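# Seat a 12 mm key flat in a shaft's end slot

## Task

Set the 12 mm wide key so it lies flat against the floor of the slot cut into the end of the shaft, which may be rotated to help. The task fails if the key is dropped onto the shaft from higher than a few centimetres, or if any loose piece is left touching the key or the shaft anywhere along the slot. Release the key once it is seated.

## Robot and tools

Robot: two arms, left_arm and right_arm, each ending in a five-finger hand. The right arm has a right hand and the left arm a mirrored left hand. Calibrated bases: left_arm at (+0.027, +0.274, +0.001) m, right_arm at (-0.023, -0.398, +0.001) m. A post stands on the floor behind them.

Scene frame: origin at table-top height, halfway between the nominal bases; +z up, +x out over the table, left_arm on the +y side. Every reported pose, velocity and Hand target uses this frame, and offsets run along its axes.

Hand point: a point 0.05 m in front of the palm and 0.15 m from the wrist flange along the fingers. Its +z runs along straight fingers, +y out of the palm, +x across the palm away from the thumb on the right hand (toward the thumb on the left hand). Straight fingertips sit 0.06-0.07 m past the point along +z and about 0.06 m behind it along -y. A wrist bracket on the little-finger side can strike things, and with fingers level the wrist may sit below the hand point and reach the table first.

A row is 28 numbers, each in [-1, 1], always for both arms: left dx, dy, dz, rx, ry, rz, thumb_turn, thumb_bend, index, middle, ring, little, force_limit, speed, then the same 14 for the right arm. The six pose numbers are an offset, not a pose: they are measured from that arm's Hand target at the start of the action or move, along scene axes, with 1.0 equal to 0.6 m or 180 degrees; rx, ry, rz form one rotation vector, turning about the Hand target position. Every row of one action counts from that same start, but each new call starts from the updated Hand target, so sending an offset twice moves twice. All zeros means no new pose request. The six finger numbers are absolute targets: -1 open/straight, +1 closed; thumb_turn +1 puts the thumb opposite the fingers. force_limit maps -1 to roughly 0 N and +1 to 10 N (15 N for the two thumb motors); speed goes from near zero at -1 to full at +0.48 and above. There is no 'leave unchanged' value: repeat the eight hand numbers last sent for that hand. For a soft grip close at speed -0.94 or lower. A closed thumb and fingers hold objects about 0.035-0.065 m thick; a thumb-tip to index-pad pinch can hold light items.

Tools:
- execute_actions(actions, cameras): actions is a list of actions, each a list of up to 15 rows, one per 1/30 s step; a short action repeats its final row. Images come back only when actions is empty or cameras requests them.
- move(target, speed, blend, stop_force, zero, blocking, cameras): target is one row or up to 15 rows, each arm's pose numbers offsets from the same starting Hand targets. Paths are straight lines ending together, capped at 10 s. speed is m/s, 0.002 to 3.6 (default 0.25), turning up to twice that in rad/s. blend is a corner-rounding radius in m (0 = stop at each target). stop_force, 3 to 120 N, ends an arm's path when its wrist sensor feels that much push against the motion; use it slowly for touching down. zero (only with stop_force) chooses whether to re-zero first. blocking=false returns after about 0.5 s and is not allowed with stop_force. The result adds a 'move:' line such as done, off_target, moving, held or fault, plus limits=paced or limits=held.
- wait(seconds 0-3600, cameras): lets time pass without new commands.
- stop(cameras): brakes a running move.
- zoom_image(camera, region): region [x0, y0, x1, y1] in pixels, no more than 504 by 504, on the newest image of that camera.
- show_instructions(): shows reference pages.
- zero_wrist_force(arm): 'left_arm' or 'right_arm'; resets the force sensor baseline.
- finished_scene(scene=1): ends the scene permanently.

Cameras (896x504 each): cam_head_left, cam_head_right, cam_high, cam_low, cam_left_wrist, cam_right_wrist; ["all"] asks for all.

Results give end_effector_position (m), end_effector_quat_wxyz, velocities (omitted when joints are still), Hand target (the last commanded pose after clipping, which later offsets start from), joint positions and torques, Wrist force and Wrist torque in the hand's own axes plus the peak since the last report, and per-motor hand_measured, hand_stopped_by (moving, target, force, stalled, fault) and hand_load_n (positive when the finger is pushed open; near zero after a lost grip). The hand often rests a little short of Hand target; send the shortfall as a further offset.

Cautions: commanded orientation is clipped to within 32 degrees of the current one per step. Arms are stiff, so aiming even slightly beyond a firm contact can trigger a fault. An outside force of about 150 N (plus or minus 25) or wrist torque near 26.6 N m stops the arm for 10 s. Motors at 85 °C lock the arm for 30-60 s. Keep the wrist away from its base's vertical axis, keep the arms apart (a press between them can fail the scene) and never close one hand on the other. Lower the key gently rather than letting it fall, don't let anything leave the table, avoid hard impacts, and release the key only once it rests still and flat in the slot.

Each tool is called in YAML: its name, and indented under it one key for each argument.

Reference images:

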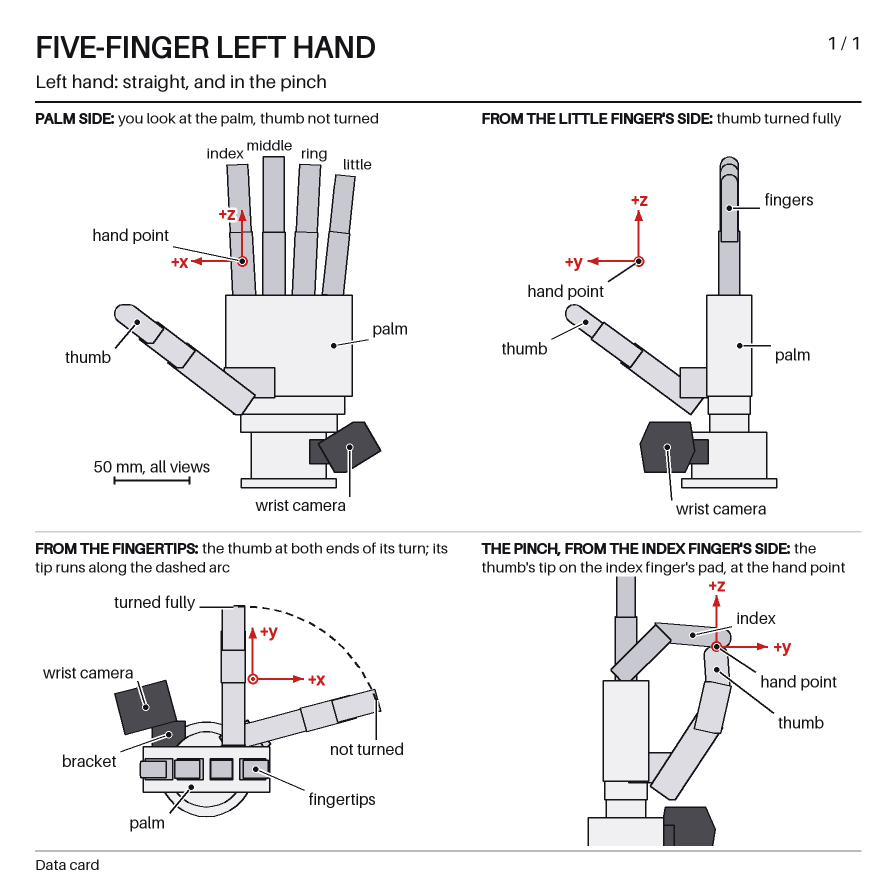

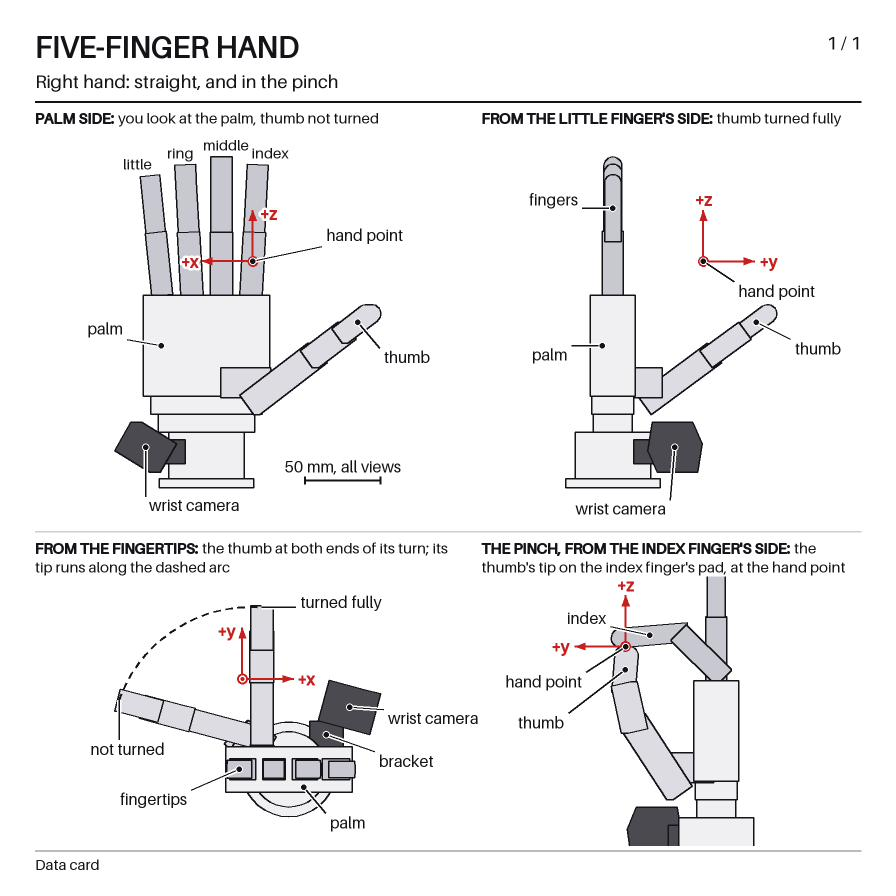

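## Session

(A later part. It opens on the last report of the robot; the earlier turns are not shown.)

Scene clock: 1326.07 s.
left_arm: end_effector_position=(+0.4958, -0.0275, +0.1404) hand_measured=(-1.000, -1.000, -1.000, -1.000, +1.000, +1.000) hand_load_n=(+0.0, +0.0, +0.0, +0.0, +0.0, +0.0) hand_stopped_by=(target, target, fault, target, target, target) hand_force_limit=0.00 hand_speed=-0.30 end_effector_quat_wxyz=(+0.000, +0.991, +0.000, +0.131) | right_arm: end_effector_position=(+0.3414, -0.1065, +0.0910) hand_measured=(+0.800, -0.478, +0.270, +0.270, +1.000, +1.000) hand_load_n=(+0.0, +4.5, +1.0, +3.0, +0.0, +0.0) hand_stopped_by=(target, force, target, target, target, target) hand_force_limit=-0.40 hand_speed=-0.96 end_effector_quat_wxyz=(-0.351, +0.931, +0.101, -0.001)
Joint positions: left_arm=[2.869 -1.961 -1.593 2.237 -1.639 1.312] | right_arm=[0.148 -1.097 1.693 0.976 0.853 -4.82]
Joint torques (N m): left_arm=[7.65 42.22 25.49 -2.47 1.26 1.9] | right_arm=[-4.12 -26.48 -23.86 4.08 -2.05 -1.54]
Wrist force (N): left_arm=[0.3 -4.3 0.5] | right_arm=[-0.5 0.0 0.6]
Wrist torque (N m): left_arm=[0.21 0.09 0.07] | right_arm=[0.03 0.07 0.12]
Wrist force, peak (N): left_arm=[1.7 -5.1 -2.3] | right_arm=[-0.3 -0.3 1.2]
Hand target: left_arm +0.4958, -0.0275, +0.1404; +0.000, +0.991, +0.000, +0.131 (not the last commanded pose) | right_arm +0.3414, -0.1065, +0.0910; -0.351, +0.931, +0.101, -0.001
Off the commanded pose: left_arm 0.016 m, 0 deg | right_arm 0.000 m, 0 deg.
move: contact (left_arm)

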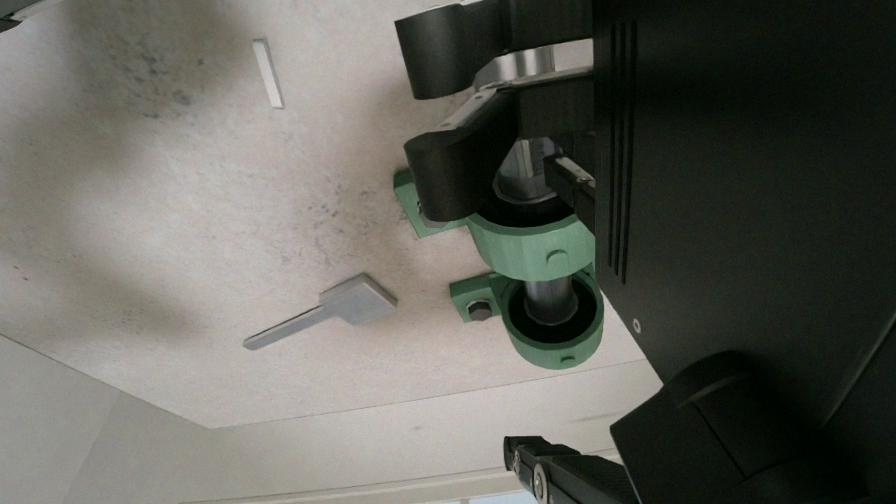

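move:
  target:
    - [0,0.00167,0,0,0,0,-1,-1,1,-1,1,1,0,-0.3,0,0,0,0,0,0,0.8,-0.15,0.27,0.27,1,1,-0.4,-0.96]
    - [0,0.00167,-0.005,0,0,0,-1,-1,1,-1,1,1,0,-0.3,0,0,0,0,0,0,0.8,-0.15,0.27,0.27,1,1,-0.4,-0.96]
    - [0,-0.00283,-0.00217,0,0,0,-1,-1,1,-1,1,1,0,-0.3,0,0,0,0,0,0,0.8,-0.15,0.27,0.27,1,1,-0.4,-0.96]
    - [0,-0.0075,0,0,0,0,-1,-1,1,-1,1,1,0,-0.3,0,0,0,0,0,0,0.8,-0.15,0.27,0.27,1,1,-0.4,-0.96]
  speed: 0.008
  blend: [0,0.0005,0.001,0]
  stop_force: 12
  cameras: ["cam_left_wrist"]

Scene clock: 1339.30 s.
left_arm: end_effector_position=(+0.4959, -0.0274, +0.1381) hand_measured=(-1.000, -1.000, -1.000, -1.000, +1.000, +1.000) hand_load_n=(+0.0, -0.5, +0.0, +0.5, +0.5, +0.0) hand_stopped_by=(target, target, fault, target, target, target) hand_force_limit=0.00 hand_speed=-0.30 end_effector_quat_wxyz=(+0.000, +0.991, +0.000, +0.131) | right_arm: end_effector_position=(+0.3414, -0.1065, +0.0910) hand_measured=(+0.800, -0.478, +0.270, +0.270, +1.000, +1.000) hand_load_n=(+0.0, +4.5, +1.5, +3.0, +0.0, +0.0) hand_stopped_by=(target, force, target, target, target, target) hand_force_limit=-0.40 hand_speed=-0.96 end_effector_quat_wxyz=(-0.351, +0.931, +0.101, -0.001)
Joint positions: left_arm=[2.869 -1.963 -1.597 2.243 -1.639 1.312] | right_arm=[0.148 -1.097 1.693 0.976 0.853 -4.82]
Joint torques (N m): left_arm=[6.83 39.71 8.83 1.33 4.53 2.01] | right_arm=[-4.01 -25.62 -24.33 4 -2.35 -1.48]
Wrist force (N): left_arm=[2.3 -15.3 -3.5] | right_arm=[-0.2 0.1 0.7]
Wrist torque (N m): left_arm=[0.67 0.01 0.47] | right_arm=[0.03 0.02 0.14]
Wrist force, peak (N): left_arm=[0.4 -20.3 -0.9] | right_arm=[-0.6 -0.1 1.2]
Hand target: left_arm +0.4959, -0.0274, +0.1381; +0.000, +0.991, +0.000, +0.131 (not the last commanded pose) | right_arm +0.3414, -0.1065, +0.0910; -0.351, +0.931, +0.101, -0.001
Off the commanded pose: left_arm 0.005 m, 0 deg | right_arm 0.000 m, 0 deg.
move: contact (left_arm); path passed 2 of 4 targets

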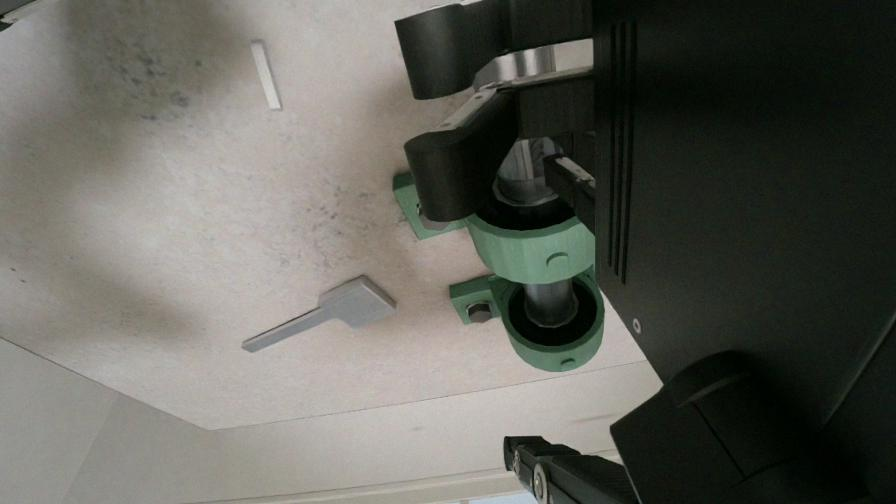

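move:
  target:
    - [0,0.002,0,0,0,0,-1,-1,1,-1,1,1,0,-0.3,0,0,0,0,0,0,0.8,-0.15,0.27,0.27,1,1,-0.4,-0.96]
    - [0,0.002,0.1,0,0,0,-1,-1,1,-1,-1,-1,0,-0.3,0,0,0,0,0,0,0.8,-0.15,0.27,0.27,1,1,-0.4,-0.96]
  speed: 0.06
  cameras: ["cam_left_wrist"]

zoom_image:
  camera: "cam_left_wrist"
  region: [440, 0, 560, 170]

Scene clock: 1366.43 s.
left_arm: end_effector_position=(+0.4959, -0.0262, +0.1981) hand_measured=(-1.000, -1.000, -1.000, -1.000, -1.000, -1.000) hand_load_n=(+0.0, +0.0, +0.0, +0.0, +0.0, +0.0) hand_stopped_by=(target, target, fault, target, target, target) hand_force_limit=0.00 hand_speed=-0.30 end_effector_quat_wxyz=(+0.000, +0.991, +0.000, +0.131) | right_arm: end_effector_position=(+0.3414, -0.1065, +0.0910) hand_measured=(+0.800, -0.478, +0.270, +0.270, +1.000, +1.000) hand_load_n=(+0.0, +4.5, +1.5, +3.0, +0.0, +0.5) hand_stopped_by=(target, force, target, target, target, target) hand_force_limit=-0.40 hand_speed=-0.96 end_effector_quat_wxyz=(-0.351, +0.931, +0.101, -0.001)
Joint positions: left_arm=[2.871 -1.914 -1.504 2.101 -1.638 1.315] | right_arm=[0.148 -1.097 1.693 0.976 0.853 -4.82]
Joint torques (N m): left_arm=[9.19 41.31 24.43 -3.33 -1.01 1.53] | right_arm=[-2.84 -26.35 -24.42 4.35 -2.34 -1.26]
Wrist force (N): left_arm=[1.2 1.0 1.7] | right_arm=[-0.4 -0.2 1.2]
Wrist torque (N m): left_arm=[0.19 0.08 -0.02] | right_arm=[-0.03 0.04 0.13]
Wrist force, peak (N): left_arm=[2.4 -15.5 -3.6] | right_arm=[-0.6 0.0 1.3]
Hand target: left_arm +0.4959, -0.0262, +0.1981; +0.000, +0.991, +0.000, +0.131 | right_arm +0.3414, -0.1065, +0.0910; -0.351, +0.931, +0.101, -0.001
Off the commanded pose: left_arm 0.000 m, 0 deg | right_arm 0.000 m, 0 deg.
move: done

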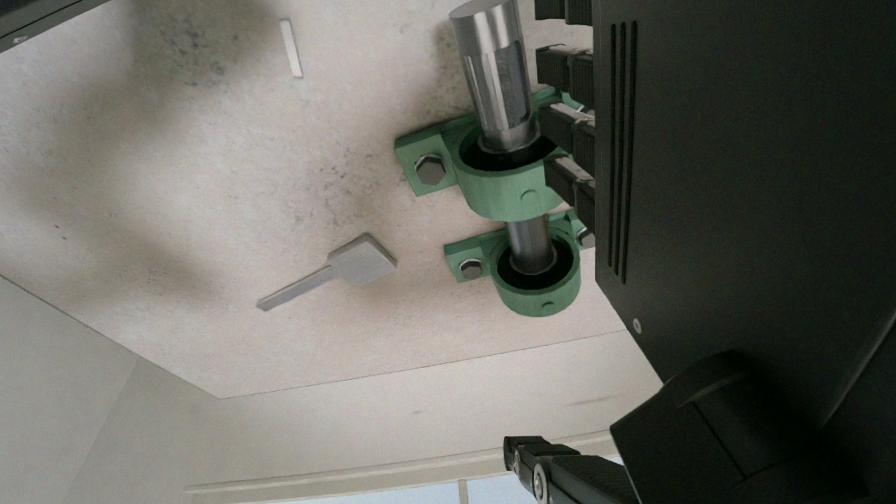

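Scaled by 2.965 from the camera's image (finer frame: 1280x720).

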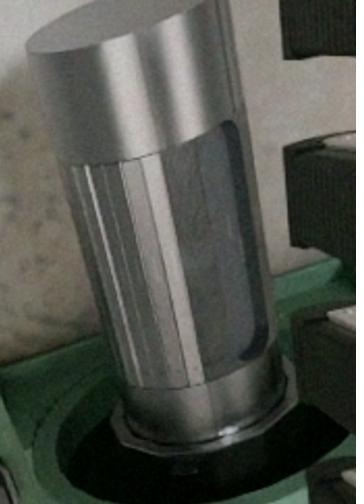

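zoom_image:
  camera: "cam_left_wrist"
  region: [480, 30, 540, 130]

Scaled by 5.040 from the camera's image (finer frame: 1280x720).

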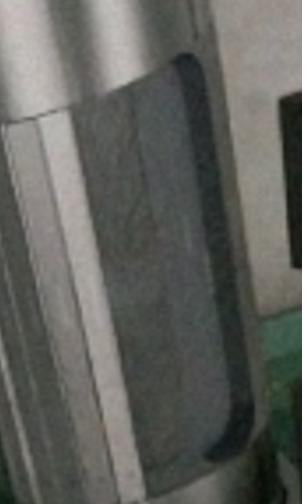

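move:
  target: [-0.2765,0.2437,0.0365,0,0,0,-1,-1,1,-1,-1,-1,0,-0.3,0,0,0,0,0,0,0.8,-0.15,0.27,0.27,1,1,-0.4,-0.96]
  speed: 0.15
  cameras: ["cam_left_wrist", "cam_high"]

Scene clock: 1415.50 s.
left_arm: end_effector_position=(+0.3300, +0.1200, +0.2200) hand_measured=(-1.000, -1.000, -1.000, -1.000, -1.000, -1.000) hand_load_n=(+0.0, +0.0, +0.0, +0.0, +0.0, +0.0) hand_stopped_by=(target, target, fault, target, target, target) hand_force_limit=0.00 hand_speed=-0.30 end_effector_quat_wxyz=(+0.000, +0.991, +0.000, +0.131) | right_arm: end_effector_position=(+0.3414, -0.1065, +0.0910) hand_measured=(+0.800, -0.478, +0.270, +0.270, +1.000, +1.000) hand_load_n=(+0.0, +4.5, +1.5, +3.0, +0.0, +0.0) hand_stopped_by=(target, force, target, target, target, target) hand_force_limit=-0.40 hand_speed=-0.96 end_effector_quat_wxyz=(-0.351, +0.931, +0.101, -0.001)
Joint positions: left_arm=[3.338 -1.338 -2.056 2.08 -1.518 1.766] | right_arm=[0.148 -1.097 1.693 0.976 0.853 -4.82]
Joint torques (N m): left_arm=[12.46 17.09 8.78 -3.39 1.22 2.02] | right_arm=[-3.95 -26.04 -24.3 4.28 -2.13 -1.38]
Wrist force (N): left_arm=[1.4 1.4 1.7] | right_arm=[-0.8 0.1 1.0]
Wrist torque (N m): left_arm=[0.22 0.08 -0.03] | right_arm=[0.02 0.11 0.11]
Wrist force, peak (N): left_arm=[1.6 1.7 2.0] | right_arm=[-0.6 0.2 1.2]
Hand target: left_arm +0.3300, +0.1200, +0.2200; +0.000, +0.991, +0.000, +0.131 | right_arm +0.3414, -0.1065, +0.0910; -0.351, +0.931, +0.101, -0.001
Off the commanded pose: left_arm 0.000 m, 0 deg | right_arm 0.000 m, 0 deg.
move: done
Images, in order (width x height): cam_high 896x504, cam_left_wrist 896x504.

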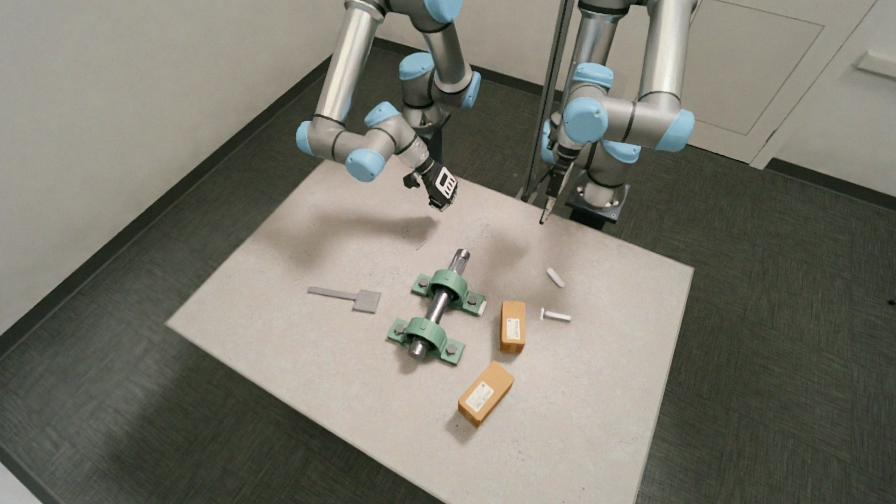

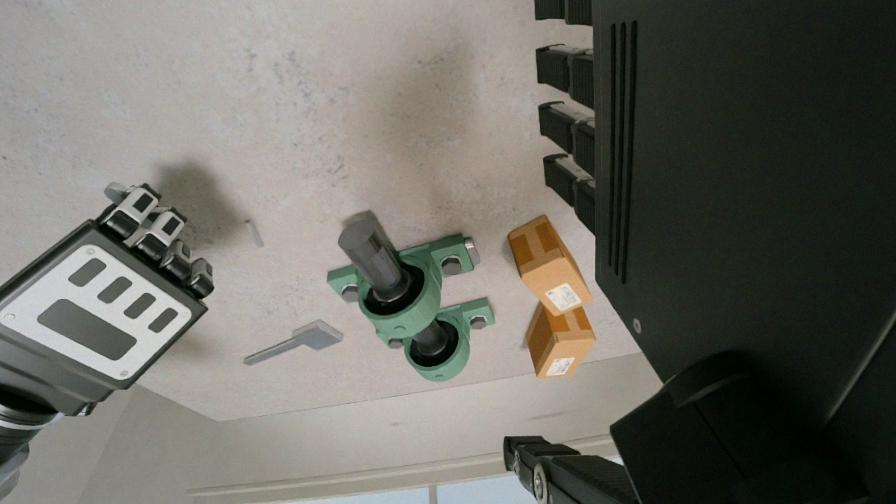

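move:
  target:
    - [0,0,0,0,0,0,-1,-1,1,-1,-1,-1,0,-0.3,0.12,0,0.13,-0.1014,0,0,0.8,-0.15,0.27,0.27,1,1,-0.4,-0.96]
    - [0,0,0,0,0,0,-1,-1,1,-1,-1,-1,0,-0.3,0.2358,0.1,0.13,-0.2028,0,0,0.8,-0.15,0.27,0.27,1,1,-0.4,-0.96]
  speed: 0.12
  blend: [0.02, 0]
  cameras: ["cam_left_wrist", "cam_high", "cam_right_wrist"]

Scene clock: 1425.20 s.
left_arm: end_effector_position=(+0.3300, +0.1200, +0.2200) hand_measured=(-1.000, -1.000, -1.000, -1.000, -1.000, -1.000) hand_load_n=(+0.0, -0.5, +0.0, +0.0, +0.0, +0.0) hand_stopped_by=(target, target, fault, target, target, target) hand_force_limit=0.00 hand_speed=-0.30 end_effector_quat_wxyz=(+0.000, +0.991, +0.000, +0.131) | right_arm: end_effector_position=(+0.4829, -0.0466, +0.1690) hand_measured=(+0.800, -0.478, +0.270, +0.270, +1.000, +1.000) hand_load_n=(+0.0, +4.0, +1.5, +3.0, +0.0, +0.0) hand_stopped_by=(target, force, target, target, target, target) hand_force_limit=-0.40 hand_speed=-0.96 end_effector_quat_wxyz=(-0.042, +0.994, +0.095, -0.033)
Joint positions: left_arm=[3.338 -1.338 -2.056 2.08 -1.518 1.767] | right_arm=[0.471 -0.517 0.402 1.72 1.469 -4.473]
Joint torques (N m): left_arm=[12.78 17.87 9.8 -3.13 1.37 1.7] | right_arm=[7.64 -47.22 -27.46 4.38 1.42 1.41]
Wrist force (N): left_arm=[1.4 1.5 1.7] | right_arm=[-0.1 -1.4 1.3]
Wrist torque (N m): left_arm=[0.23 0.07 -0.02] | right_arm=[-0.25 -0.06 -0.12]
Wrist force, peak (N): left_arm=[1.4 1.8 1.9] | right_arm=[-0.3 -2.0 1.7]
Hand target: left_arm +0.3300, +0.1200, +0.2200; +0.000, +0.991, +0.000, +0.131 | right_arm +0.4829, -0.0465, +0.1690; -0.042, +0.994, +0.095, -0.033
Off the commanded pose: left_arm 0.000 m, 0 deg | right_arm 0.000 m, 0 deg.
move: done
Images, in order (width x height): cam_high 896x504, cam_left_wrist 896x504, cam_right_wrist 896x504.

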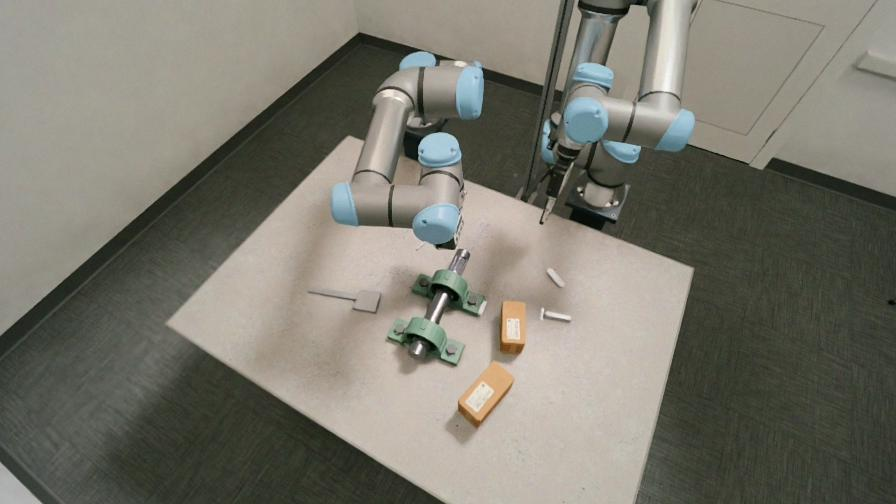

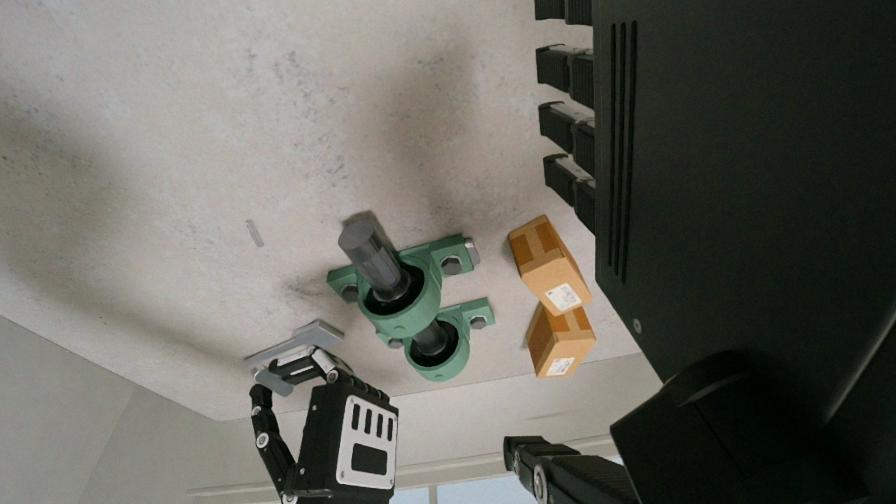

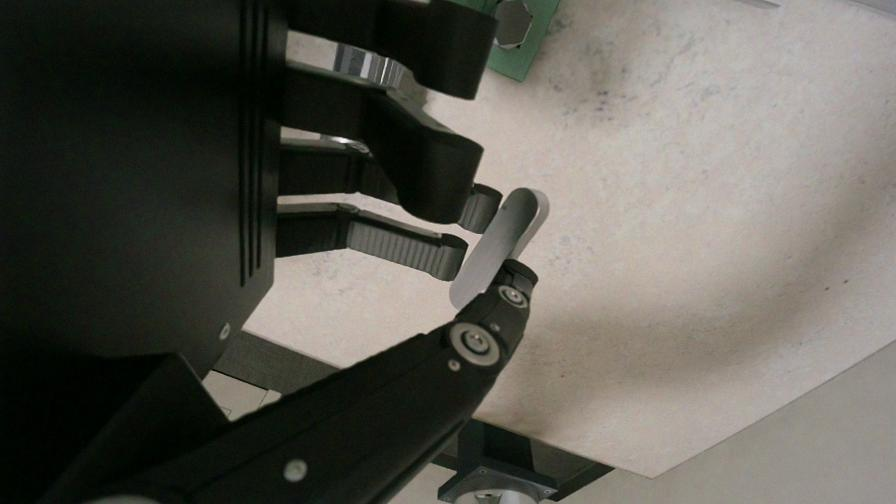

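move:
  target:
    - [0,0,0,0,0,0,-1,-1,1,-1,-1,-1,0,-0.3,0,0.1792,-0.01,0,0,0,0.8,-0.15,0.27,0.27,1,1,-0.4,-0.96]
    - [0,0,0,0,0,0,-1,-1,1,-1,-1,-1,0,-0.3,0,0.1792,-0.09,0,0,0,0.8,-0.15,0.27,0.27,1,1,-0.4,-0.96]
  speed: 0.1
  blend: [0.01, 0]
  cameras: ["cam_left_wrist", "cam_right_wrist"]

zoom_image:
  camera: "cam_right_wrist"
  region: [420, 100, 640, 320]

zoom_image:
  camera: "cam_left_wrist"
  region: [300, 180, 500, 340]

Scene clock: 1432.57 s.
left_arm: end_effector_position=(+0.3300, +0.1200, +0.2200) hand_measured=(-1.000, -1.000, -1.000, -1.000, -1.000, -1.000) hand_load_n=(+0.0, +0.0, +0.0, +0.0, +0.0, +0.0) hand_stopped_by=(target, target, fault, target, target, target) hand_force_limit=0.00 hand_speed=-0.30 end_effector_quat_wxyz=(+0.000, +0.991, +0.000, +0.131) | right_arm: end_effector_position=(+0.4817, +0.0599, +0.1148) hand_measured=(+0.800, -0.478, +0.270, +0.270, +1.000, +1.000) hand_load_n=(+0.0, +4.5, +1.0, +3.0, +0.0, +0.0) hand_stopped_by=(target, force, target, target, target, target) hand_force_limit=-0.40 hand_speed=-0.96 end_effector_quat_wxyz=(-0.089, +0.990, +0.102, +0.029)
Joint positions: left_arm=[3.338 -1.338 -2.056 2.08 -1.518 1.767] | right_arm=[0.596 -0.293 0.035 1.698 1.435 -4.352]
Joint torques (N m): left_arm=[10.66 17.06 9.78 -3.32 1.38 1.93] | right_arm=[7.03 -51.79 -27.71 1.17 1.16 1.29]
Wrist force (N): left_arm=[1.3 1.7 1.7] | right_arm=[-0.4 -1.2 1.5]
Wrist torque (N m): left_arm=[0.26 0.09 -0.04] | right_arm=[-0.23 -0.01 -0.13]
Wrist force, peak (N): left_arm=[1.4 1.8 1.9] | right_arm=[-0.1 -1.6 2.1]
Hand target: left_arm +0.3300, +0.1200, +0.2200; +0.000, +0.991, +0.000, +0.131 | right_arm +0.4829, +0.0610, +0.1150; -0.042, +0.994, +0.095, -0.033
Off the commanded pose: left_arm 0.000 m, 0 deg | right_arm 0.002 m, 9 deg.
elbow stopped short (right arm): the move would have taken joint 3 (elbow) straighter than the controller allows.
move: off_target (right_arm)

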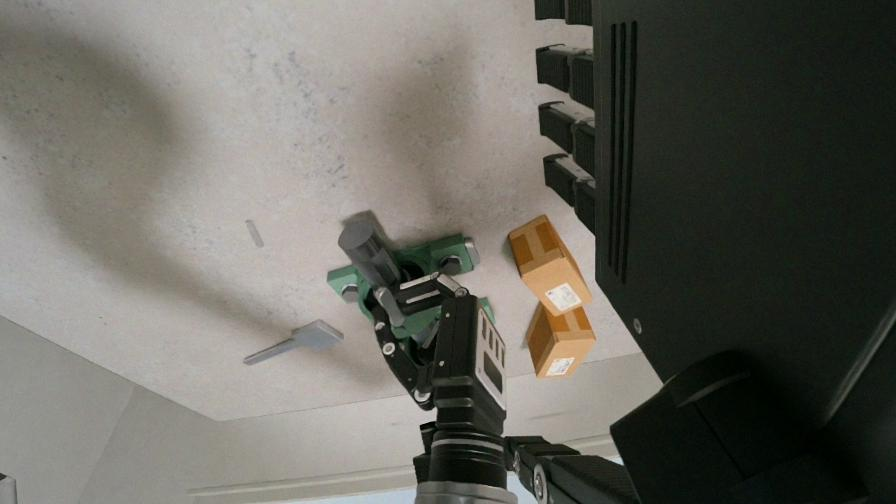

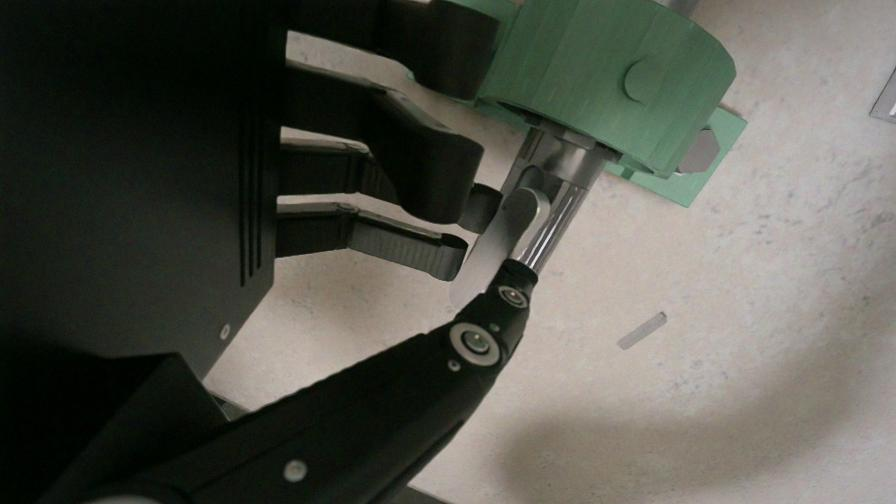

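Scaled by 2.291 from the camera's image (finer frame: 1280x720).

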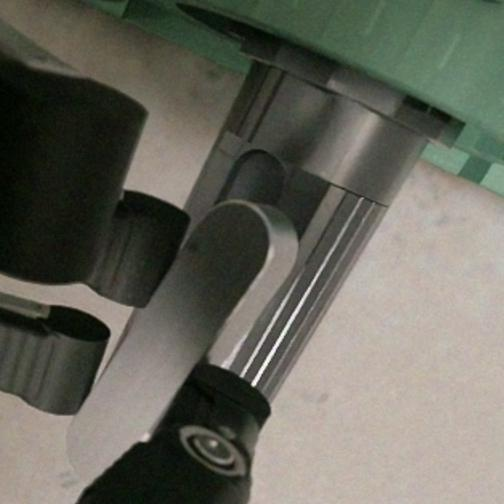

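Scaled by 2.520 from the camera's image (finer frame: 1280x720).

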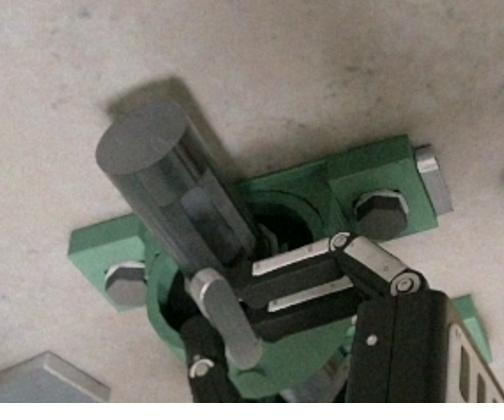

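move:
  target:
    - [0,0,0,0,0,0,-1,-1,1,-1,-1,-1,0,-0.3, 0,-0.05,0.05,0.03,0,0,0.8,-0.15,0.27,0.27,1,1,-0.4,-0.96]
    - [0,0,0,0,0,0,-1,-1,1,-1,-1,-1,0,-0.3, -0.1,-0.2667,0.1,0.203,0,0,0.8,-0.15,0.27,0.27,1,1,-0.4,-0.96]
  speed: 0.12
  blend: [0.02,0]
  cameras: ["cam_left_wrist","cam_right_wrist"]

Scene clock: 1498.60 s.
left_arm: end_effector_position=(+0.3300, +0.1200, +0.2200) hand_measured=(-1.000, -1.000, -1.000, -1.000, -1.000, -1.000) hand_load_n=(+0.0, +0.0, +0.5, +0.0, +0.0, +0.0) hand_stopped_by=(target, target, fault, target, target, target) hand_force_limit=0.00 hand_speed=-0.30 end_effector_quat_wxyz=(+0.000, +0.991, +0.000, +0.131) | right_arm: end_effector_position=(+0.4229, -0.0990, +0.1750) hand_measured=(+0.800, -0.478, +0.270, +0.270, +1.000, +1.000) hand_load_n=(+0.0, +4.5, +1.0, +3.0, +0.0, +0.0) hand_stopped_by=(target, force, target, target, target, target) hand_force_limit=-0.40 hand_speed=-0.96 end_effector_quat_wxyz=(-0.352, +0.931, +0.101, -0.001) end_effector_velocity=(+0.001, -0.001, +0.000) end_effector_angular_velocity=(+0.003, -0.002, +0.001)
Joint positions: left_arm=[3.338 -1.338 -2.056 2.08 -1.518 1.767] | right_arm=[0.145 -1.01 1.317 1.268 0.852 -4.823]
Joint velocities: left_arm=[within noise] | right_arm=[-0.003 -0.001 0.001 0 -0.003 -0.005]
Joint torques (N m): left_arm=[12.2 17.85 9.89 -3.09 1.49 1.83] | right_arm=[-4.39 -50.09 -8.31 4.16 -2.43 -1.74]
Wrist force (N): left_arm=[1.3 1.6 2.0] | right_arm=[-0.3 -0.1 0.6]
Wrist torque (N m): left_arm=[0.22 0.10 -0.03] | right_arm=[0.00 0.03 0.14]
Wrist force, peak (N): left_arm=[1.4 1.6 2.2] | right_arm=[-0.7 -1.9 2.0]
Hand target: left_arm +0.3300, +0.1200, +0.2200; +0.000, +0.991, +0.000, +0.131 | right_arm +0.4229, -0.0990, +0.1750; -0.352, +0.931, +0.101, -0.001
Off the commanded pose: left_arm 0.000 m, 0 deg | right_arm 0.000 m, 0 deg.
elbow stopped short (right arm): the move would have taken joint 3 (elbow) straighter than the controller allows.
move: done

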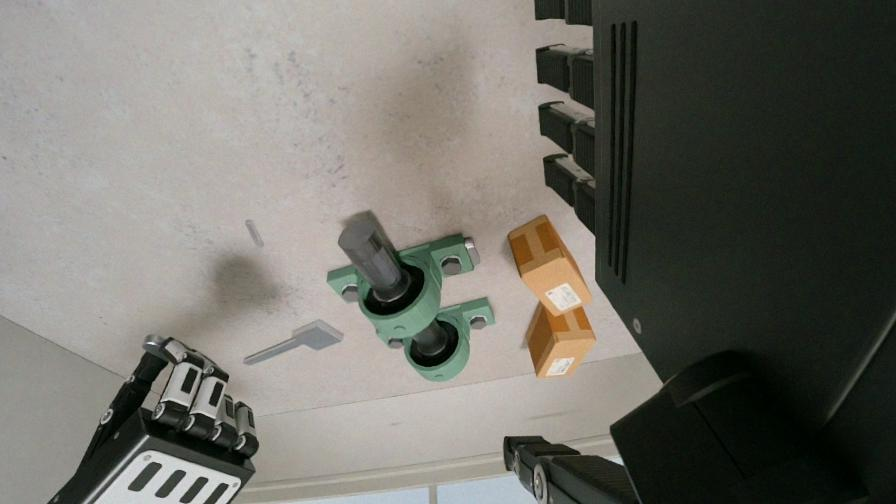

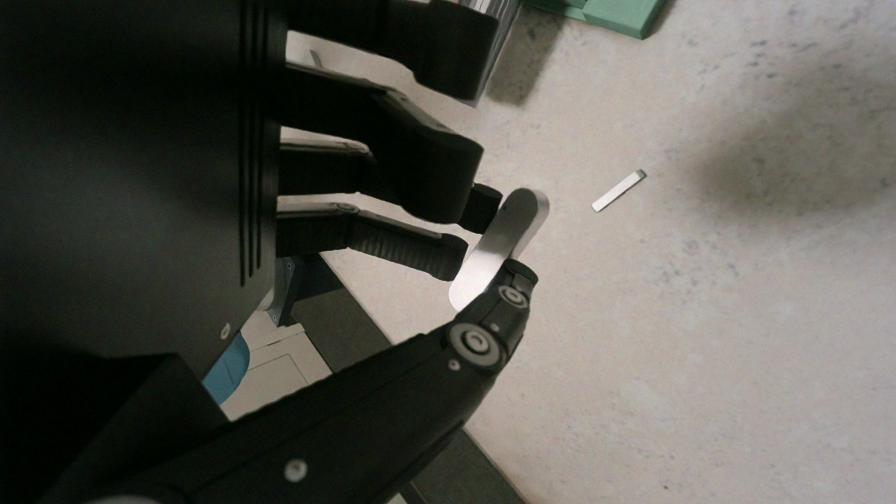

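zoom_image:
  camera: "cam_left_wrist"
  region: [300, 180, 500, 330]

Scaled by 2.520 from the camera's image (finer frame: 1280x720).

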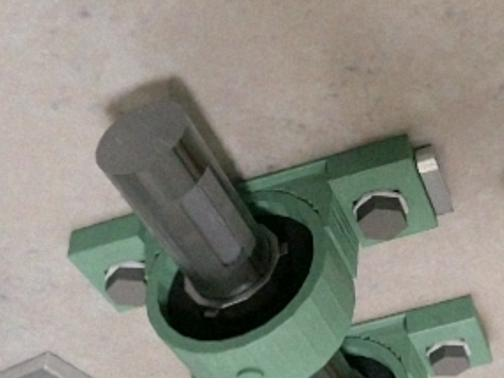

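zoom_image:
  camera: "cam_left_wrist"
  region: [335, 210, 415, 300]

Scaled by 5.600 from the camera's image (finer frame: 1280x720).

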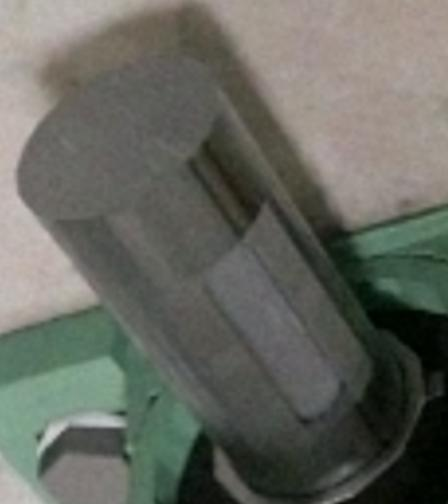

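move:
  target:
    - [0.2763,-0.2317,-0.05,0,0,0,-1,-1,1,-1,1,1,0,-0.3, 0,-0.0833,0,0,0,0,0.8,-0.15,0.27,0.27,1,1,-0.4,-0.96]
    - [0.2763,-0.2322,-0.1183,0,0,0,-1,-1,1,-1,1,1,0,-0.3, 0,-0.0833,0,0,0,0,0.8,-0.15,0.27,0.27,1,1,-0.4,-0.96]
  speed: [0.15,0.08]
  cameras: ["cam_left_wrist","cam_head_left","cam_high"]

Scene clock: 1522.23 s.
left_arm: end_effector_position=(+0.4957, -0.0193, +0.1492) hand_measured=(-1.000, -1.000, -1.000, -1.000, +1.000, +1.000) hand_load_n=(+0.0, +0.0, +0.0, +0.0, +0.0, +0.0) hand_stopped_by=(target, target, fault, target, target, target) hand_force_limit=0.00 hand_speed=-0.30 end_effector_quat_wxyz=(+0.000, +0.991, +0.000, +0.131) | right_arm: end_effector_position=(+0.4229, -0.1490, +0.1750) hand_measured=(+0.800, -0.478, +0.270, +0.270, +1.000, +1.000) hand_load_n=(+0.0, +4.5, +1.5, +3.0, +0.0, +0.5) hand_stopped_by=(target, force, target, target, target, target) hand_force_limit=-0.40 hand_speed=-0.96 end_effector_quat_wxyz=(-0.352, +0.931, +0.101, -0.001)
Joint positions: left_arm=[2.887 -1.943 -1.595 2.222 -1.634 1.33] | right_arm=[0.043 -1.041 1.391 1.314 0.857 -4.958]
Joint torques (N m): left_arm=[-11.41 20.61 10.66 0.16 0.33 -2.26] | right_arm=[-6.27 -50.72 -7.17 4.38 0.25 -1.96]
Wrist force (N): left_arm=[1.1 1.3 2.0] | right_arm=[-0.5 -0.2 0.9]
Wrist torque (N m): left_arm=[0.20 0.11 0.08] | right_arm=[-0.02 0.06 0.13]
Wrist force, peak (N): left_arm=[1.4 1.8 2.0] | right_arm=[-0.6 0.2 1.3]
Hand target: left_arm +0.4957, -0.0193, +0.1490; +0.000, +0.991, +0.000, +0.131 | right_arm +0.4229, -0.1490, +0.1750; -0.352, +0.931, +0.101, -0.001
Off the commanded pose: left_arm 0.000 m, 0 deg | right_arm 0.000 m, 0 deg.
move: done
Images, in order (width x height): cam_head_left 896x504, cam_high 896x504, cam_left_wrist 896x504.

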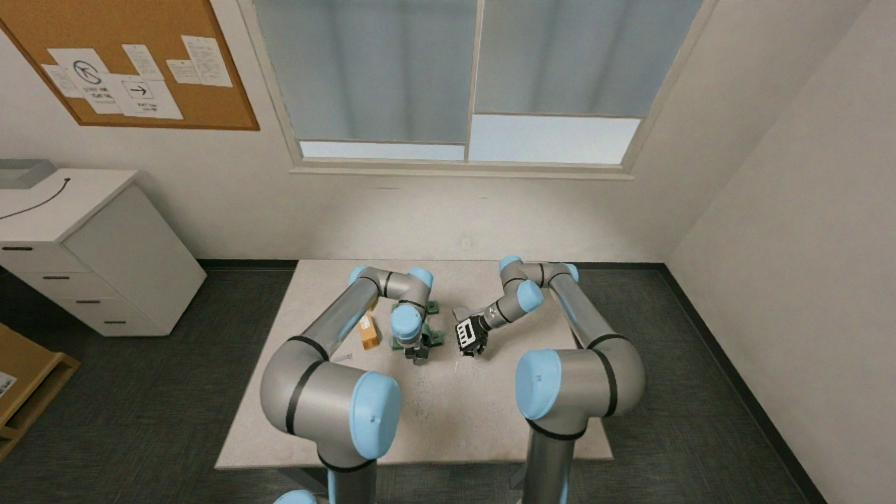

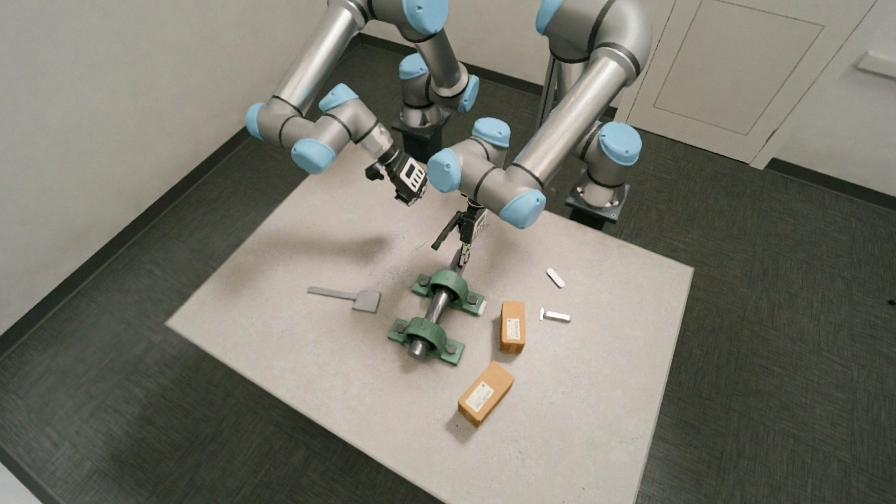

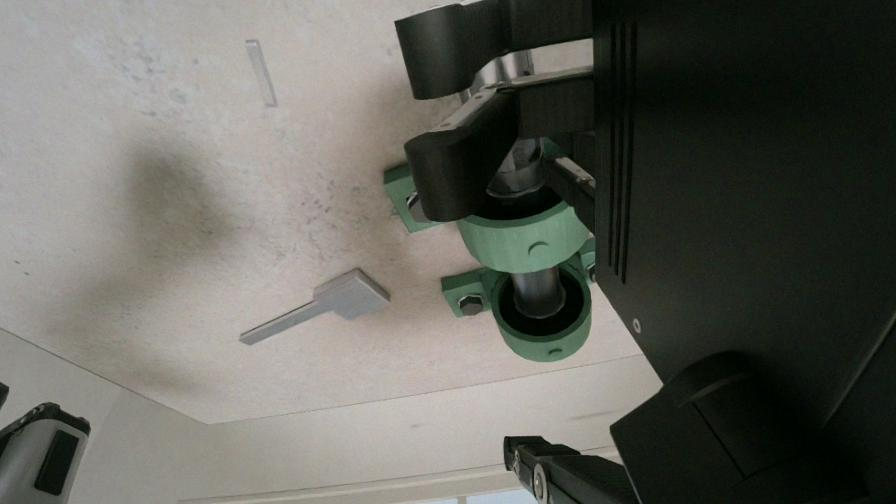

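move:
  target: [0,-0.0168,-0.0227,0,0,0,-1,-1,1,-1,1,1,0,-0.3, 0,0,0,0,0,0,0.8,-0.15,0.27,0.27,1,1,-0.4,-0.96]
  speed: 0.01
  stop_force: 5
  cameras: []

move:
  target: [0,-0.0117,0.0035,0,0,0,-1,-1,1,-1,1,1,0,-0.3, 0,0,0,0,0,0,0.8,-0.15,0.27,0.27,1,1,-0.4,-0.96]
  speed: 0.006
  stop_force: 26
  cameras: ["cam_left_wrist"]

Scene clock: 1527.97 s.
left_arm: end_effector_position=(+0.4957, -0.0269, +0.1388) hand_measured=(-1.000, -1.000, -1.000, -1.000, +1.000, +1.000) hand_load_n=(+0.0, +0.0, +0.0, +0.0, +0.0, +0.0) hand_stopped_by=(target, target, fault, target, target, target) hand_force_limit=0.00 hand_speed=-0.30 end_effector_quat_wxyz=(+0.000, +0.991, +0.000, +0.131) | right_arm: end_effector_position=(+0.4229, -0.1490, +0.1750) hand_measured=(+0.800, -0.478, +0.270, +0.270, +1.000, +1.000) hand_load_n=(+0.0, +4.0, +1.5, +3.5, +0.0, +0.0) hand_stopped_by=(target, force, target, target, target, target) hand_force_limit=-0.40 hand_speed=-0.96 end_effector_quat_wxyz=(-0.352, +0.931, +0.101, -0.001)
Joint positions: left_arm=[2.87 -1.962 -1.597 2.242 -1.639 1.313] | right_arm=[0.043 -1.041 1.391 1.314 0.857 -4.958]
Joint torques (N m): left_arm=[10.76 43.49 22.22 -2.69 1.88 1.86] | right_arm=[-5.9 -50.26 -7.51 4.34 0.3 -1.69]
Wrist force (N): left_arm=[0.5 -4.6 1.6] | right_arm=[-0.6 -0.1 1.0]
Wrist torque (N m): left_arm=[0.23 0.14 0.15] | right_arm=[-0.02 0.07 0.13]
Wrist force, peak (N): left_arm=[2.2 -7.4 -2.8] | right_arm=[-0.8 -0.2 1.2]
Hand target: left_arm +0.4957, -0.0269, +0.1388; +0.000, +0.991, +0.000, +0.131 (not the last commanded pose) | right_arm +0.4229, -0.1490, +0.1750; -0.352, +0.931, +0.101, -0.001
Off the commanded pose: left_arm 0.004 m, 0 deg | right_arm 0.000 m, 0 deg.
move: contact (left_arm)

Scene clock: 1530.03 s.
left_arm: end_effector_position=(+0.4957, -0.0339, +0.1409) hand_measured=(-1.000, -1.000, -1.000, -1.000, +1.000, +1.000) hand_load_n=(+0.0, +0.0, +0.0, +0.5, +0.0, +0.5) hand_stopped_by=(target, target, fault, target, target, target) hand_force_limit=0.00 hand_speed=-0.30 end_effector_quat_wxyz=(+0.000, +0.991, +0.000, +0.131) | right_arm: end_effector_position=(+0.4229, -0.1490, +0.1750) hand_measured=(+0.800, -0.478, +0.270, +0.270, +1.000, +1.000) hand_load_n=(+0.0, +4.0, +1.5, +3.0, +0.0, +0.0) hand_stopped_by=(target, force, target, target, target, target) hand_force_limit=-0.40 hand_speed=-0.96 end_effector_quat_wxyz=(-0.352, +0.931, +0.101, -0.001)
Joint positions: left_arm=[2.854 -1.969 -1.581 2.232 -1.643 1.298] | right_arm=[0.043 -1.041 1.391 1.314 0.857 -4.958]
Joint torques (N m): left_arm=[-16.52 19.71 26.35 -1.36 3.14 -2.19] | right_arm=[-7.07 -50.33 -7.02 4.23 0.11 -1.89]
Wrist force (N): left_arm=[1.2 -18.9 -2.4] | right_arm=[-0.6 0.0 1.1]
Wrist torque (N m): left_arm=[0.60 0.06 0.60] | right_arm=[0.00 0.06 0.14]
Wrist force, peak (N): left_arm=[0.8 -21.7 -2.4] | right_arm=[-0.6 -0.3 1.4]
Hand target: left_arm +0.4957, -0.0339, +0.1409; +0.000, +0.991, +0.000, +0.131 | right_arm +0.4229, -0.1490, +0.1750; -0.352, +0.931, +0.101, -0.001
Off the commanded pose: left_arm 0.000 m, 0 deg | right_arm 0.000 m, 0 deg.
move: done

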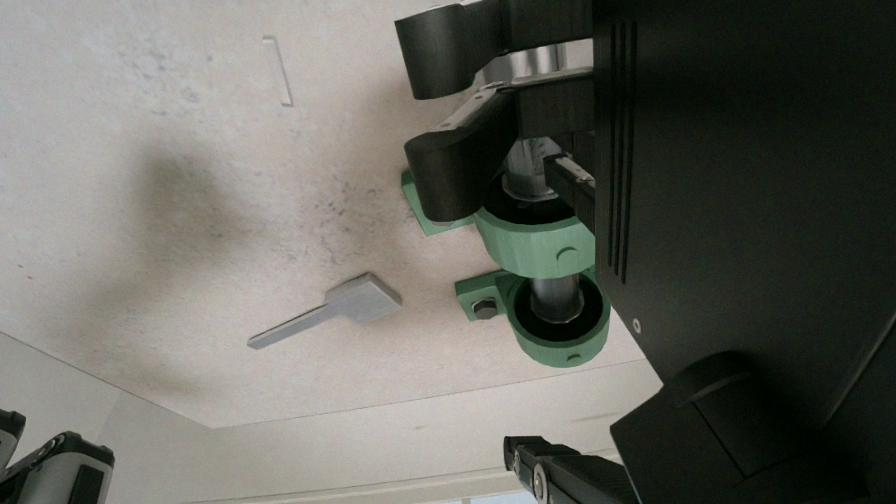

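move:
  target: [0,-0.0093,0.0002,0,0,0,-1,-1,1,-1,1,1,0,-0.3, 0,0,0,0,0,0,0.8,-0.15,0.27,0.27,1,1,-0.4,-0.96]
  speed: 0.006
  stop_force: 28
  zero: false
  cameras: ["cam_left_wrist"]

Scene clock: 1537.50 s.
left_arm: end_effector_position=(+0.4957, -0.0395, +0.1410) hand_measured=(-1.000, -1.000, -1.000, -1.000, +1.000, +1.000) hand_load_n=(+0.0, +0.0, +0.0, +0.5, +0.0, +0.0) hand_stopped_by=(target, target, fault, target, target, target) hand_force_limit=0.00 hand_speed=-0.30 end_effector_quat_wxyz=(+0.000, +0.991, +0.000, +0.131) | right_arm: end_effector_position=(+0.4229, -0.1490, +0.1750) hand_measured=(+0.800, -0.478, +0.270, +0.270, +1.000, +1.000) hand_load_n=(+0.0, +4.0, +1.5, +3.0, +0.0, +0.0) hand_stopped_by=(target, force, target, target, target, target) hand_force_limit=-0.40 hand_speed=-0.96 end_effector_quat_wxyz=(-0.352, +0.931, +0.101, -0.001)
Joint positions: left_arm=[2.841 -1.976 -1.571 2.228 -1.646 1.286] | right_arm=[0.043 -1.041 1.391 1.314 0.857 -4.958]
Joint torques (N m): left_arm=[-16.44 18.42 24.31 -1.64 3.25 -1.92] | right_arm=[-5.66 -48.3 -6.32 4.29 -0.18 -1.48]
Wrist force (N): left_arm=[2.4 -17.3 -4.7] | right_arm=[-0.6 -0.2 1.2]
Wrist torque (N m): left_arm=[0.76 0.01 0.64] | right_arm=[-0.04 0.07 0.12]
Wrist force, peak (N): left_arm=[1.1 -19.2 -2.4] | right_arm=[-0.7 -0.2 1.3]
Hand target: left_arm +0.4957, -0.0395, +0.1410; +0.000, +0.991, +0.000, +0.131 | right_arm +0.4229, -0.1490, +0.1750; -0.352, +0.931, +0.101, -0.001
Off the commanded pose: left_arm 0.000 m, 0 deg | right_arm 0.000 m, 0 deg.
move: done

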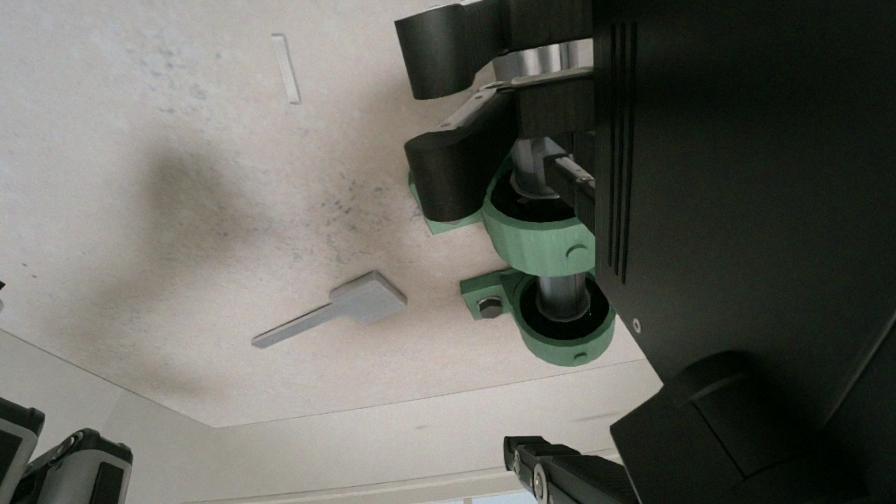

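move:
  target:
    - [0,0.0033,0.0017,0,0,0,-1,-1,1,-1,1,1,0,-0.3, 0,0,0,0,0,0,0.8,-0.15,0.27,0.27,1,1,-0.4,-0.96]
    - [0,0.005,0.05,0,0,0,-1,-1,1,-1,1,1,0,-0.3, 0,0,0,0,0,0,0.8,-0.15,0.27,0.27,1,1,-0.4,-0.96]
    - [-0.2595,0.0717,0.1317,0,0,0,-1,-1,1,-1,1,1,0,-0.3, 0,0,0,0,0,0,0.8,-0.15,0.27,0.27,1,1,-0.4,-0.96]
  speed: [0.01,0.08,0.2]
  blend: [0.001,0.01,0]
  cameras: ["cam_left_wrist"]

zoom_image:
  camera: "cam_left_wrist"
  region: [380, 180, 580, 330]

Scene clock: 1545.93 s.
left_arm: end_effector_position=(+0.3401, +0.0035, +0.2200) hand_measured=(-1.000, -1.000, -1.000, -1.000, +1.000, +1.000) hand_load_n=(+0.0, +0.0, +0.0, +0.0, +0.0, +0.0) hand_stopped_by=(target, target, fault, target, target, target) hand_force_limit=0.00 hand_speed=-0.30 end_effector_quat_wxyz=(+0.000, +0.991, +0.000, +0.131) | right_arm: end_effector_position=(+0.4229, -0.1490, +0.1750) hand_measured=(+0.800, -0.478, +0.270, +0.270, +1.000, +1.000) hand_load_n=(+0.0, +4.5, +1.0, +3.0, +0.0, +0.0) hand_stopped_by=(target, force, target, target, target, target) hand_force_limit=-0.40 hand_speed=-0.96 end_effector_quat_wxyz=(-0.352, +0.931, +0.101, -0.001)
Joint positions: left_arm=[2.826 -1.552 -1.874 2.106 -1.65 1.271] | right_arm=[0.043 -1.041 1.391 1.314 0.857 -4.958]
Joint torques (N m): left_arm=[13.04 28.33 9.53 -3.2 1.36 1.73] | right_arm=[-6.73 -50.69 -7.32 4.14 -0.16 -1.62]
Wrist force (N): left_arm=[1.4 1.2 2.7] | right_arm=[-0.9 0.2 0.9]
Wrist torque (N m): left_arm=[0.15 0.10 0.11] | right_arm=[0.02 0.11 0.11]
Wrist force, peak (N): left_arm=[2.5 -17.4 -4.8] | right_arm=[-0.6 -0.4 1.4]
Hand target: left_arm +0.3400, +0.0035, +0.2200; +0.000, +0.991, +0.000, +0.131 | right_arm +0.4229, -0.1490, +0.1750; -0.352, +0.931, +0.101, -0.001
Off the commanded pose: left_arm 0.000 m, 0 deg | right_arm 0.000 m, 0 deg.
move: done

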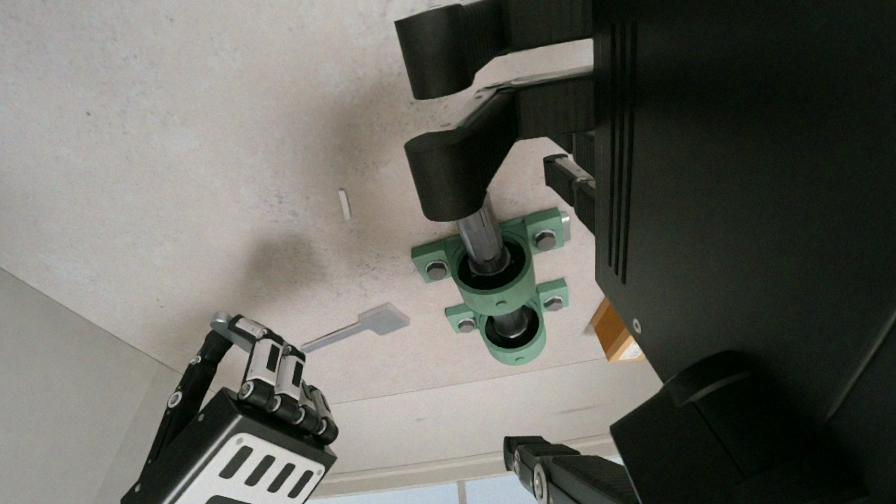

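Scaled by 2.520 from the camera's image (finer frame: 1280x720).

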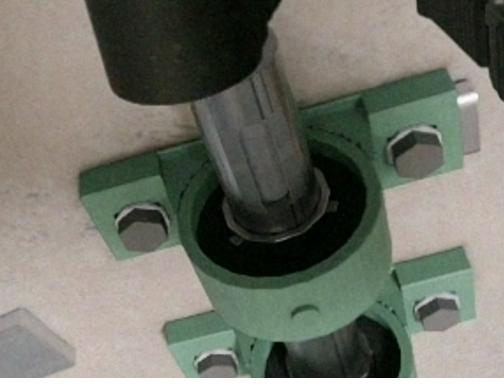

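zoom_image:
  camera: "cam_left_wrist"
  region: [445, 190, 525, 280]

Scaled by 5.600 from the camera's image (finer frame: 1280x720).

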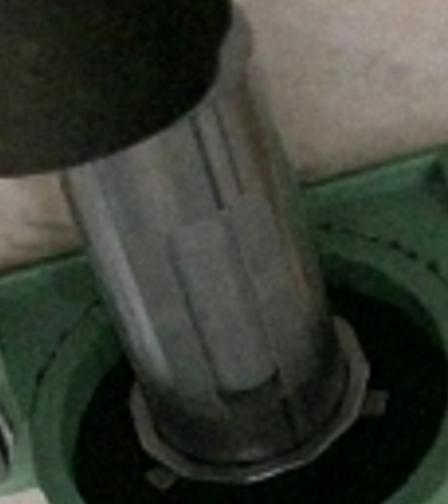

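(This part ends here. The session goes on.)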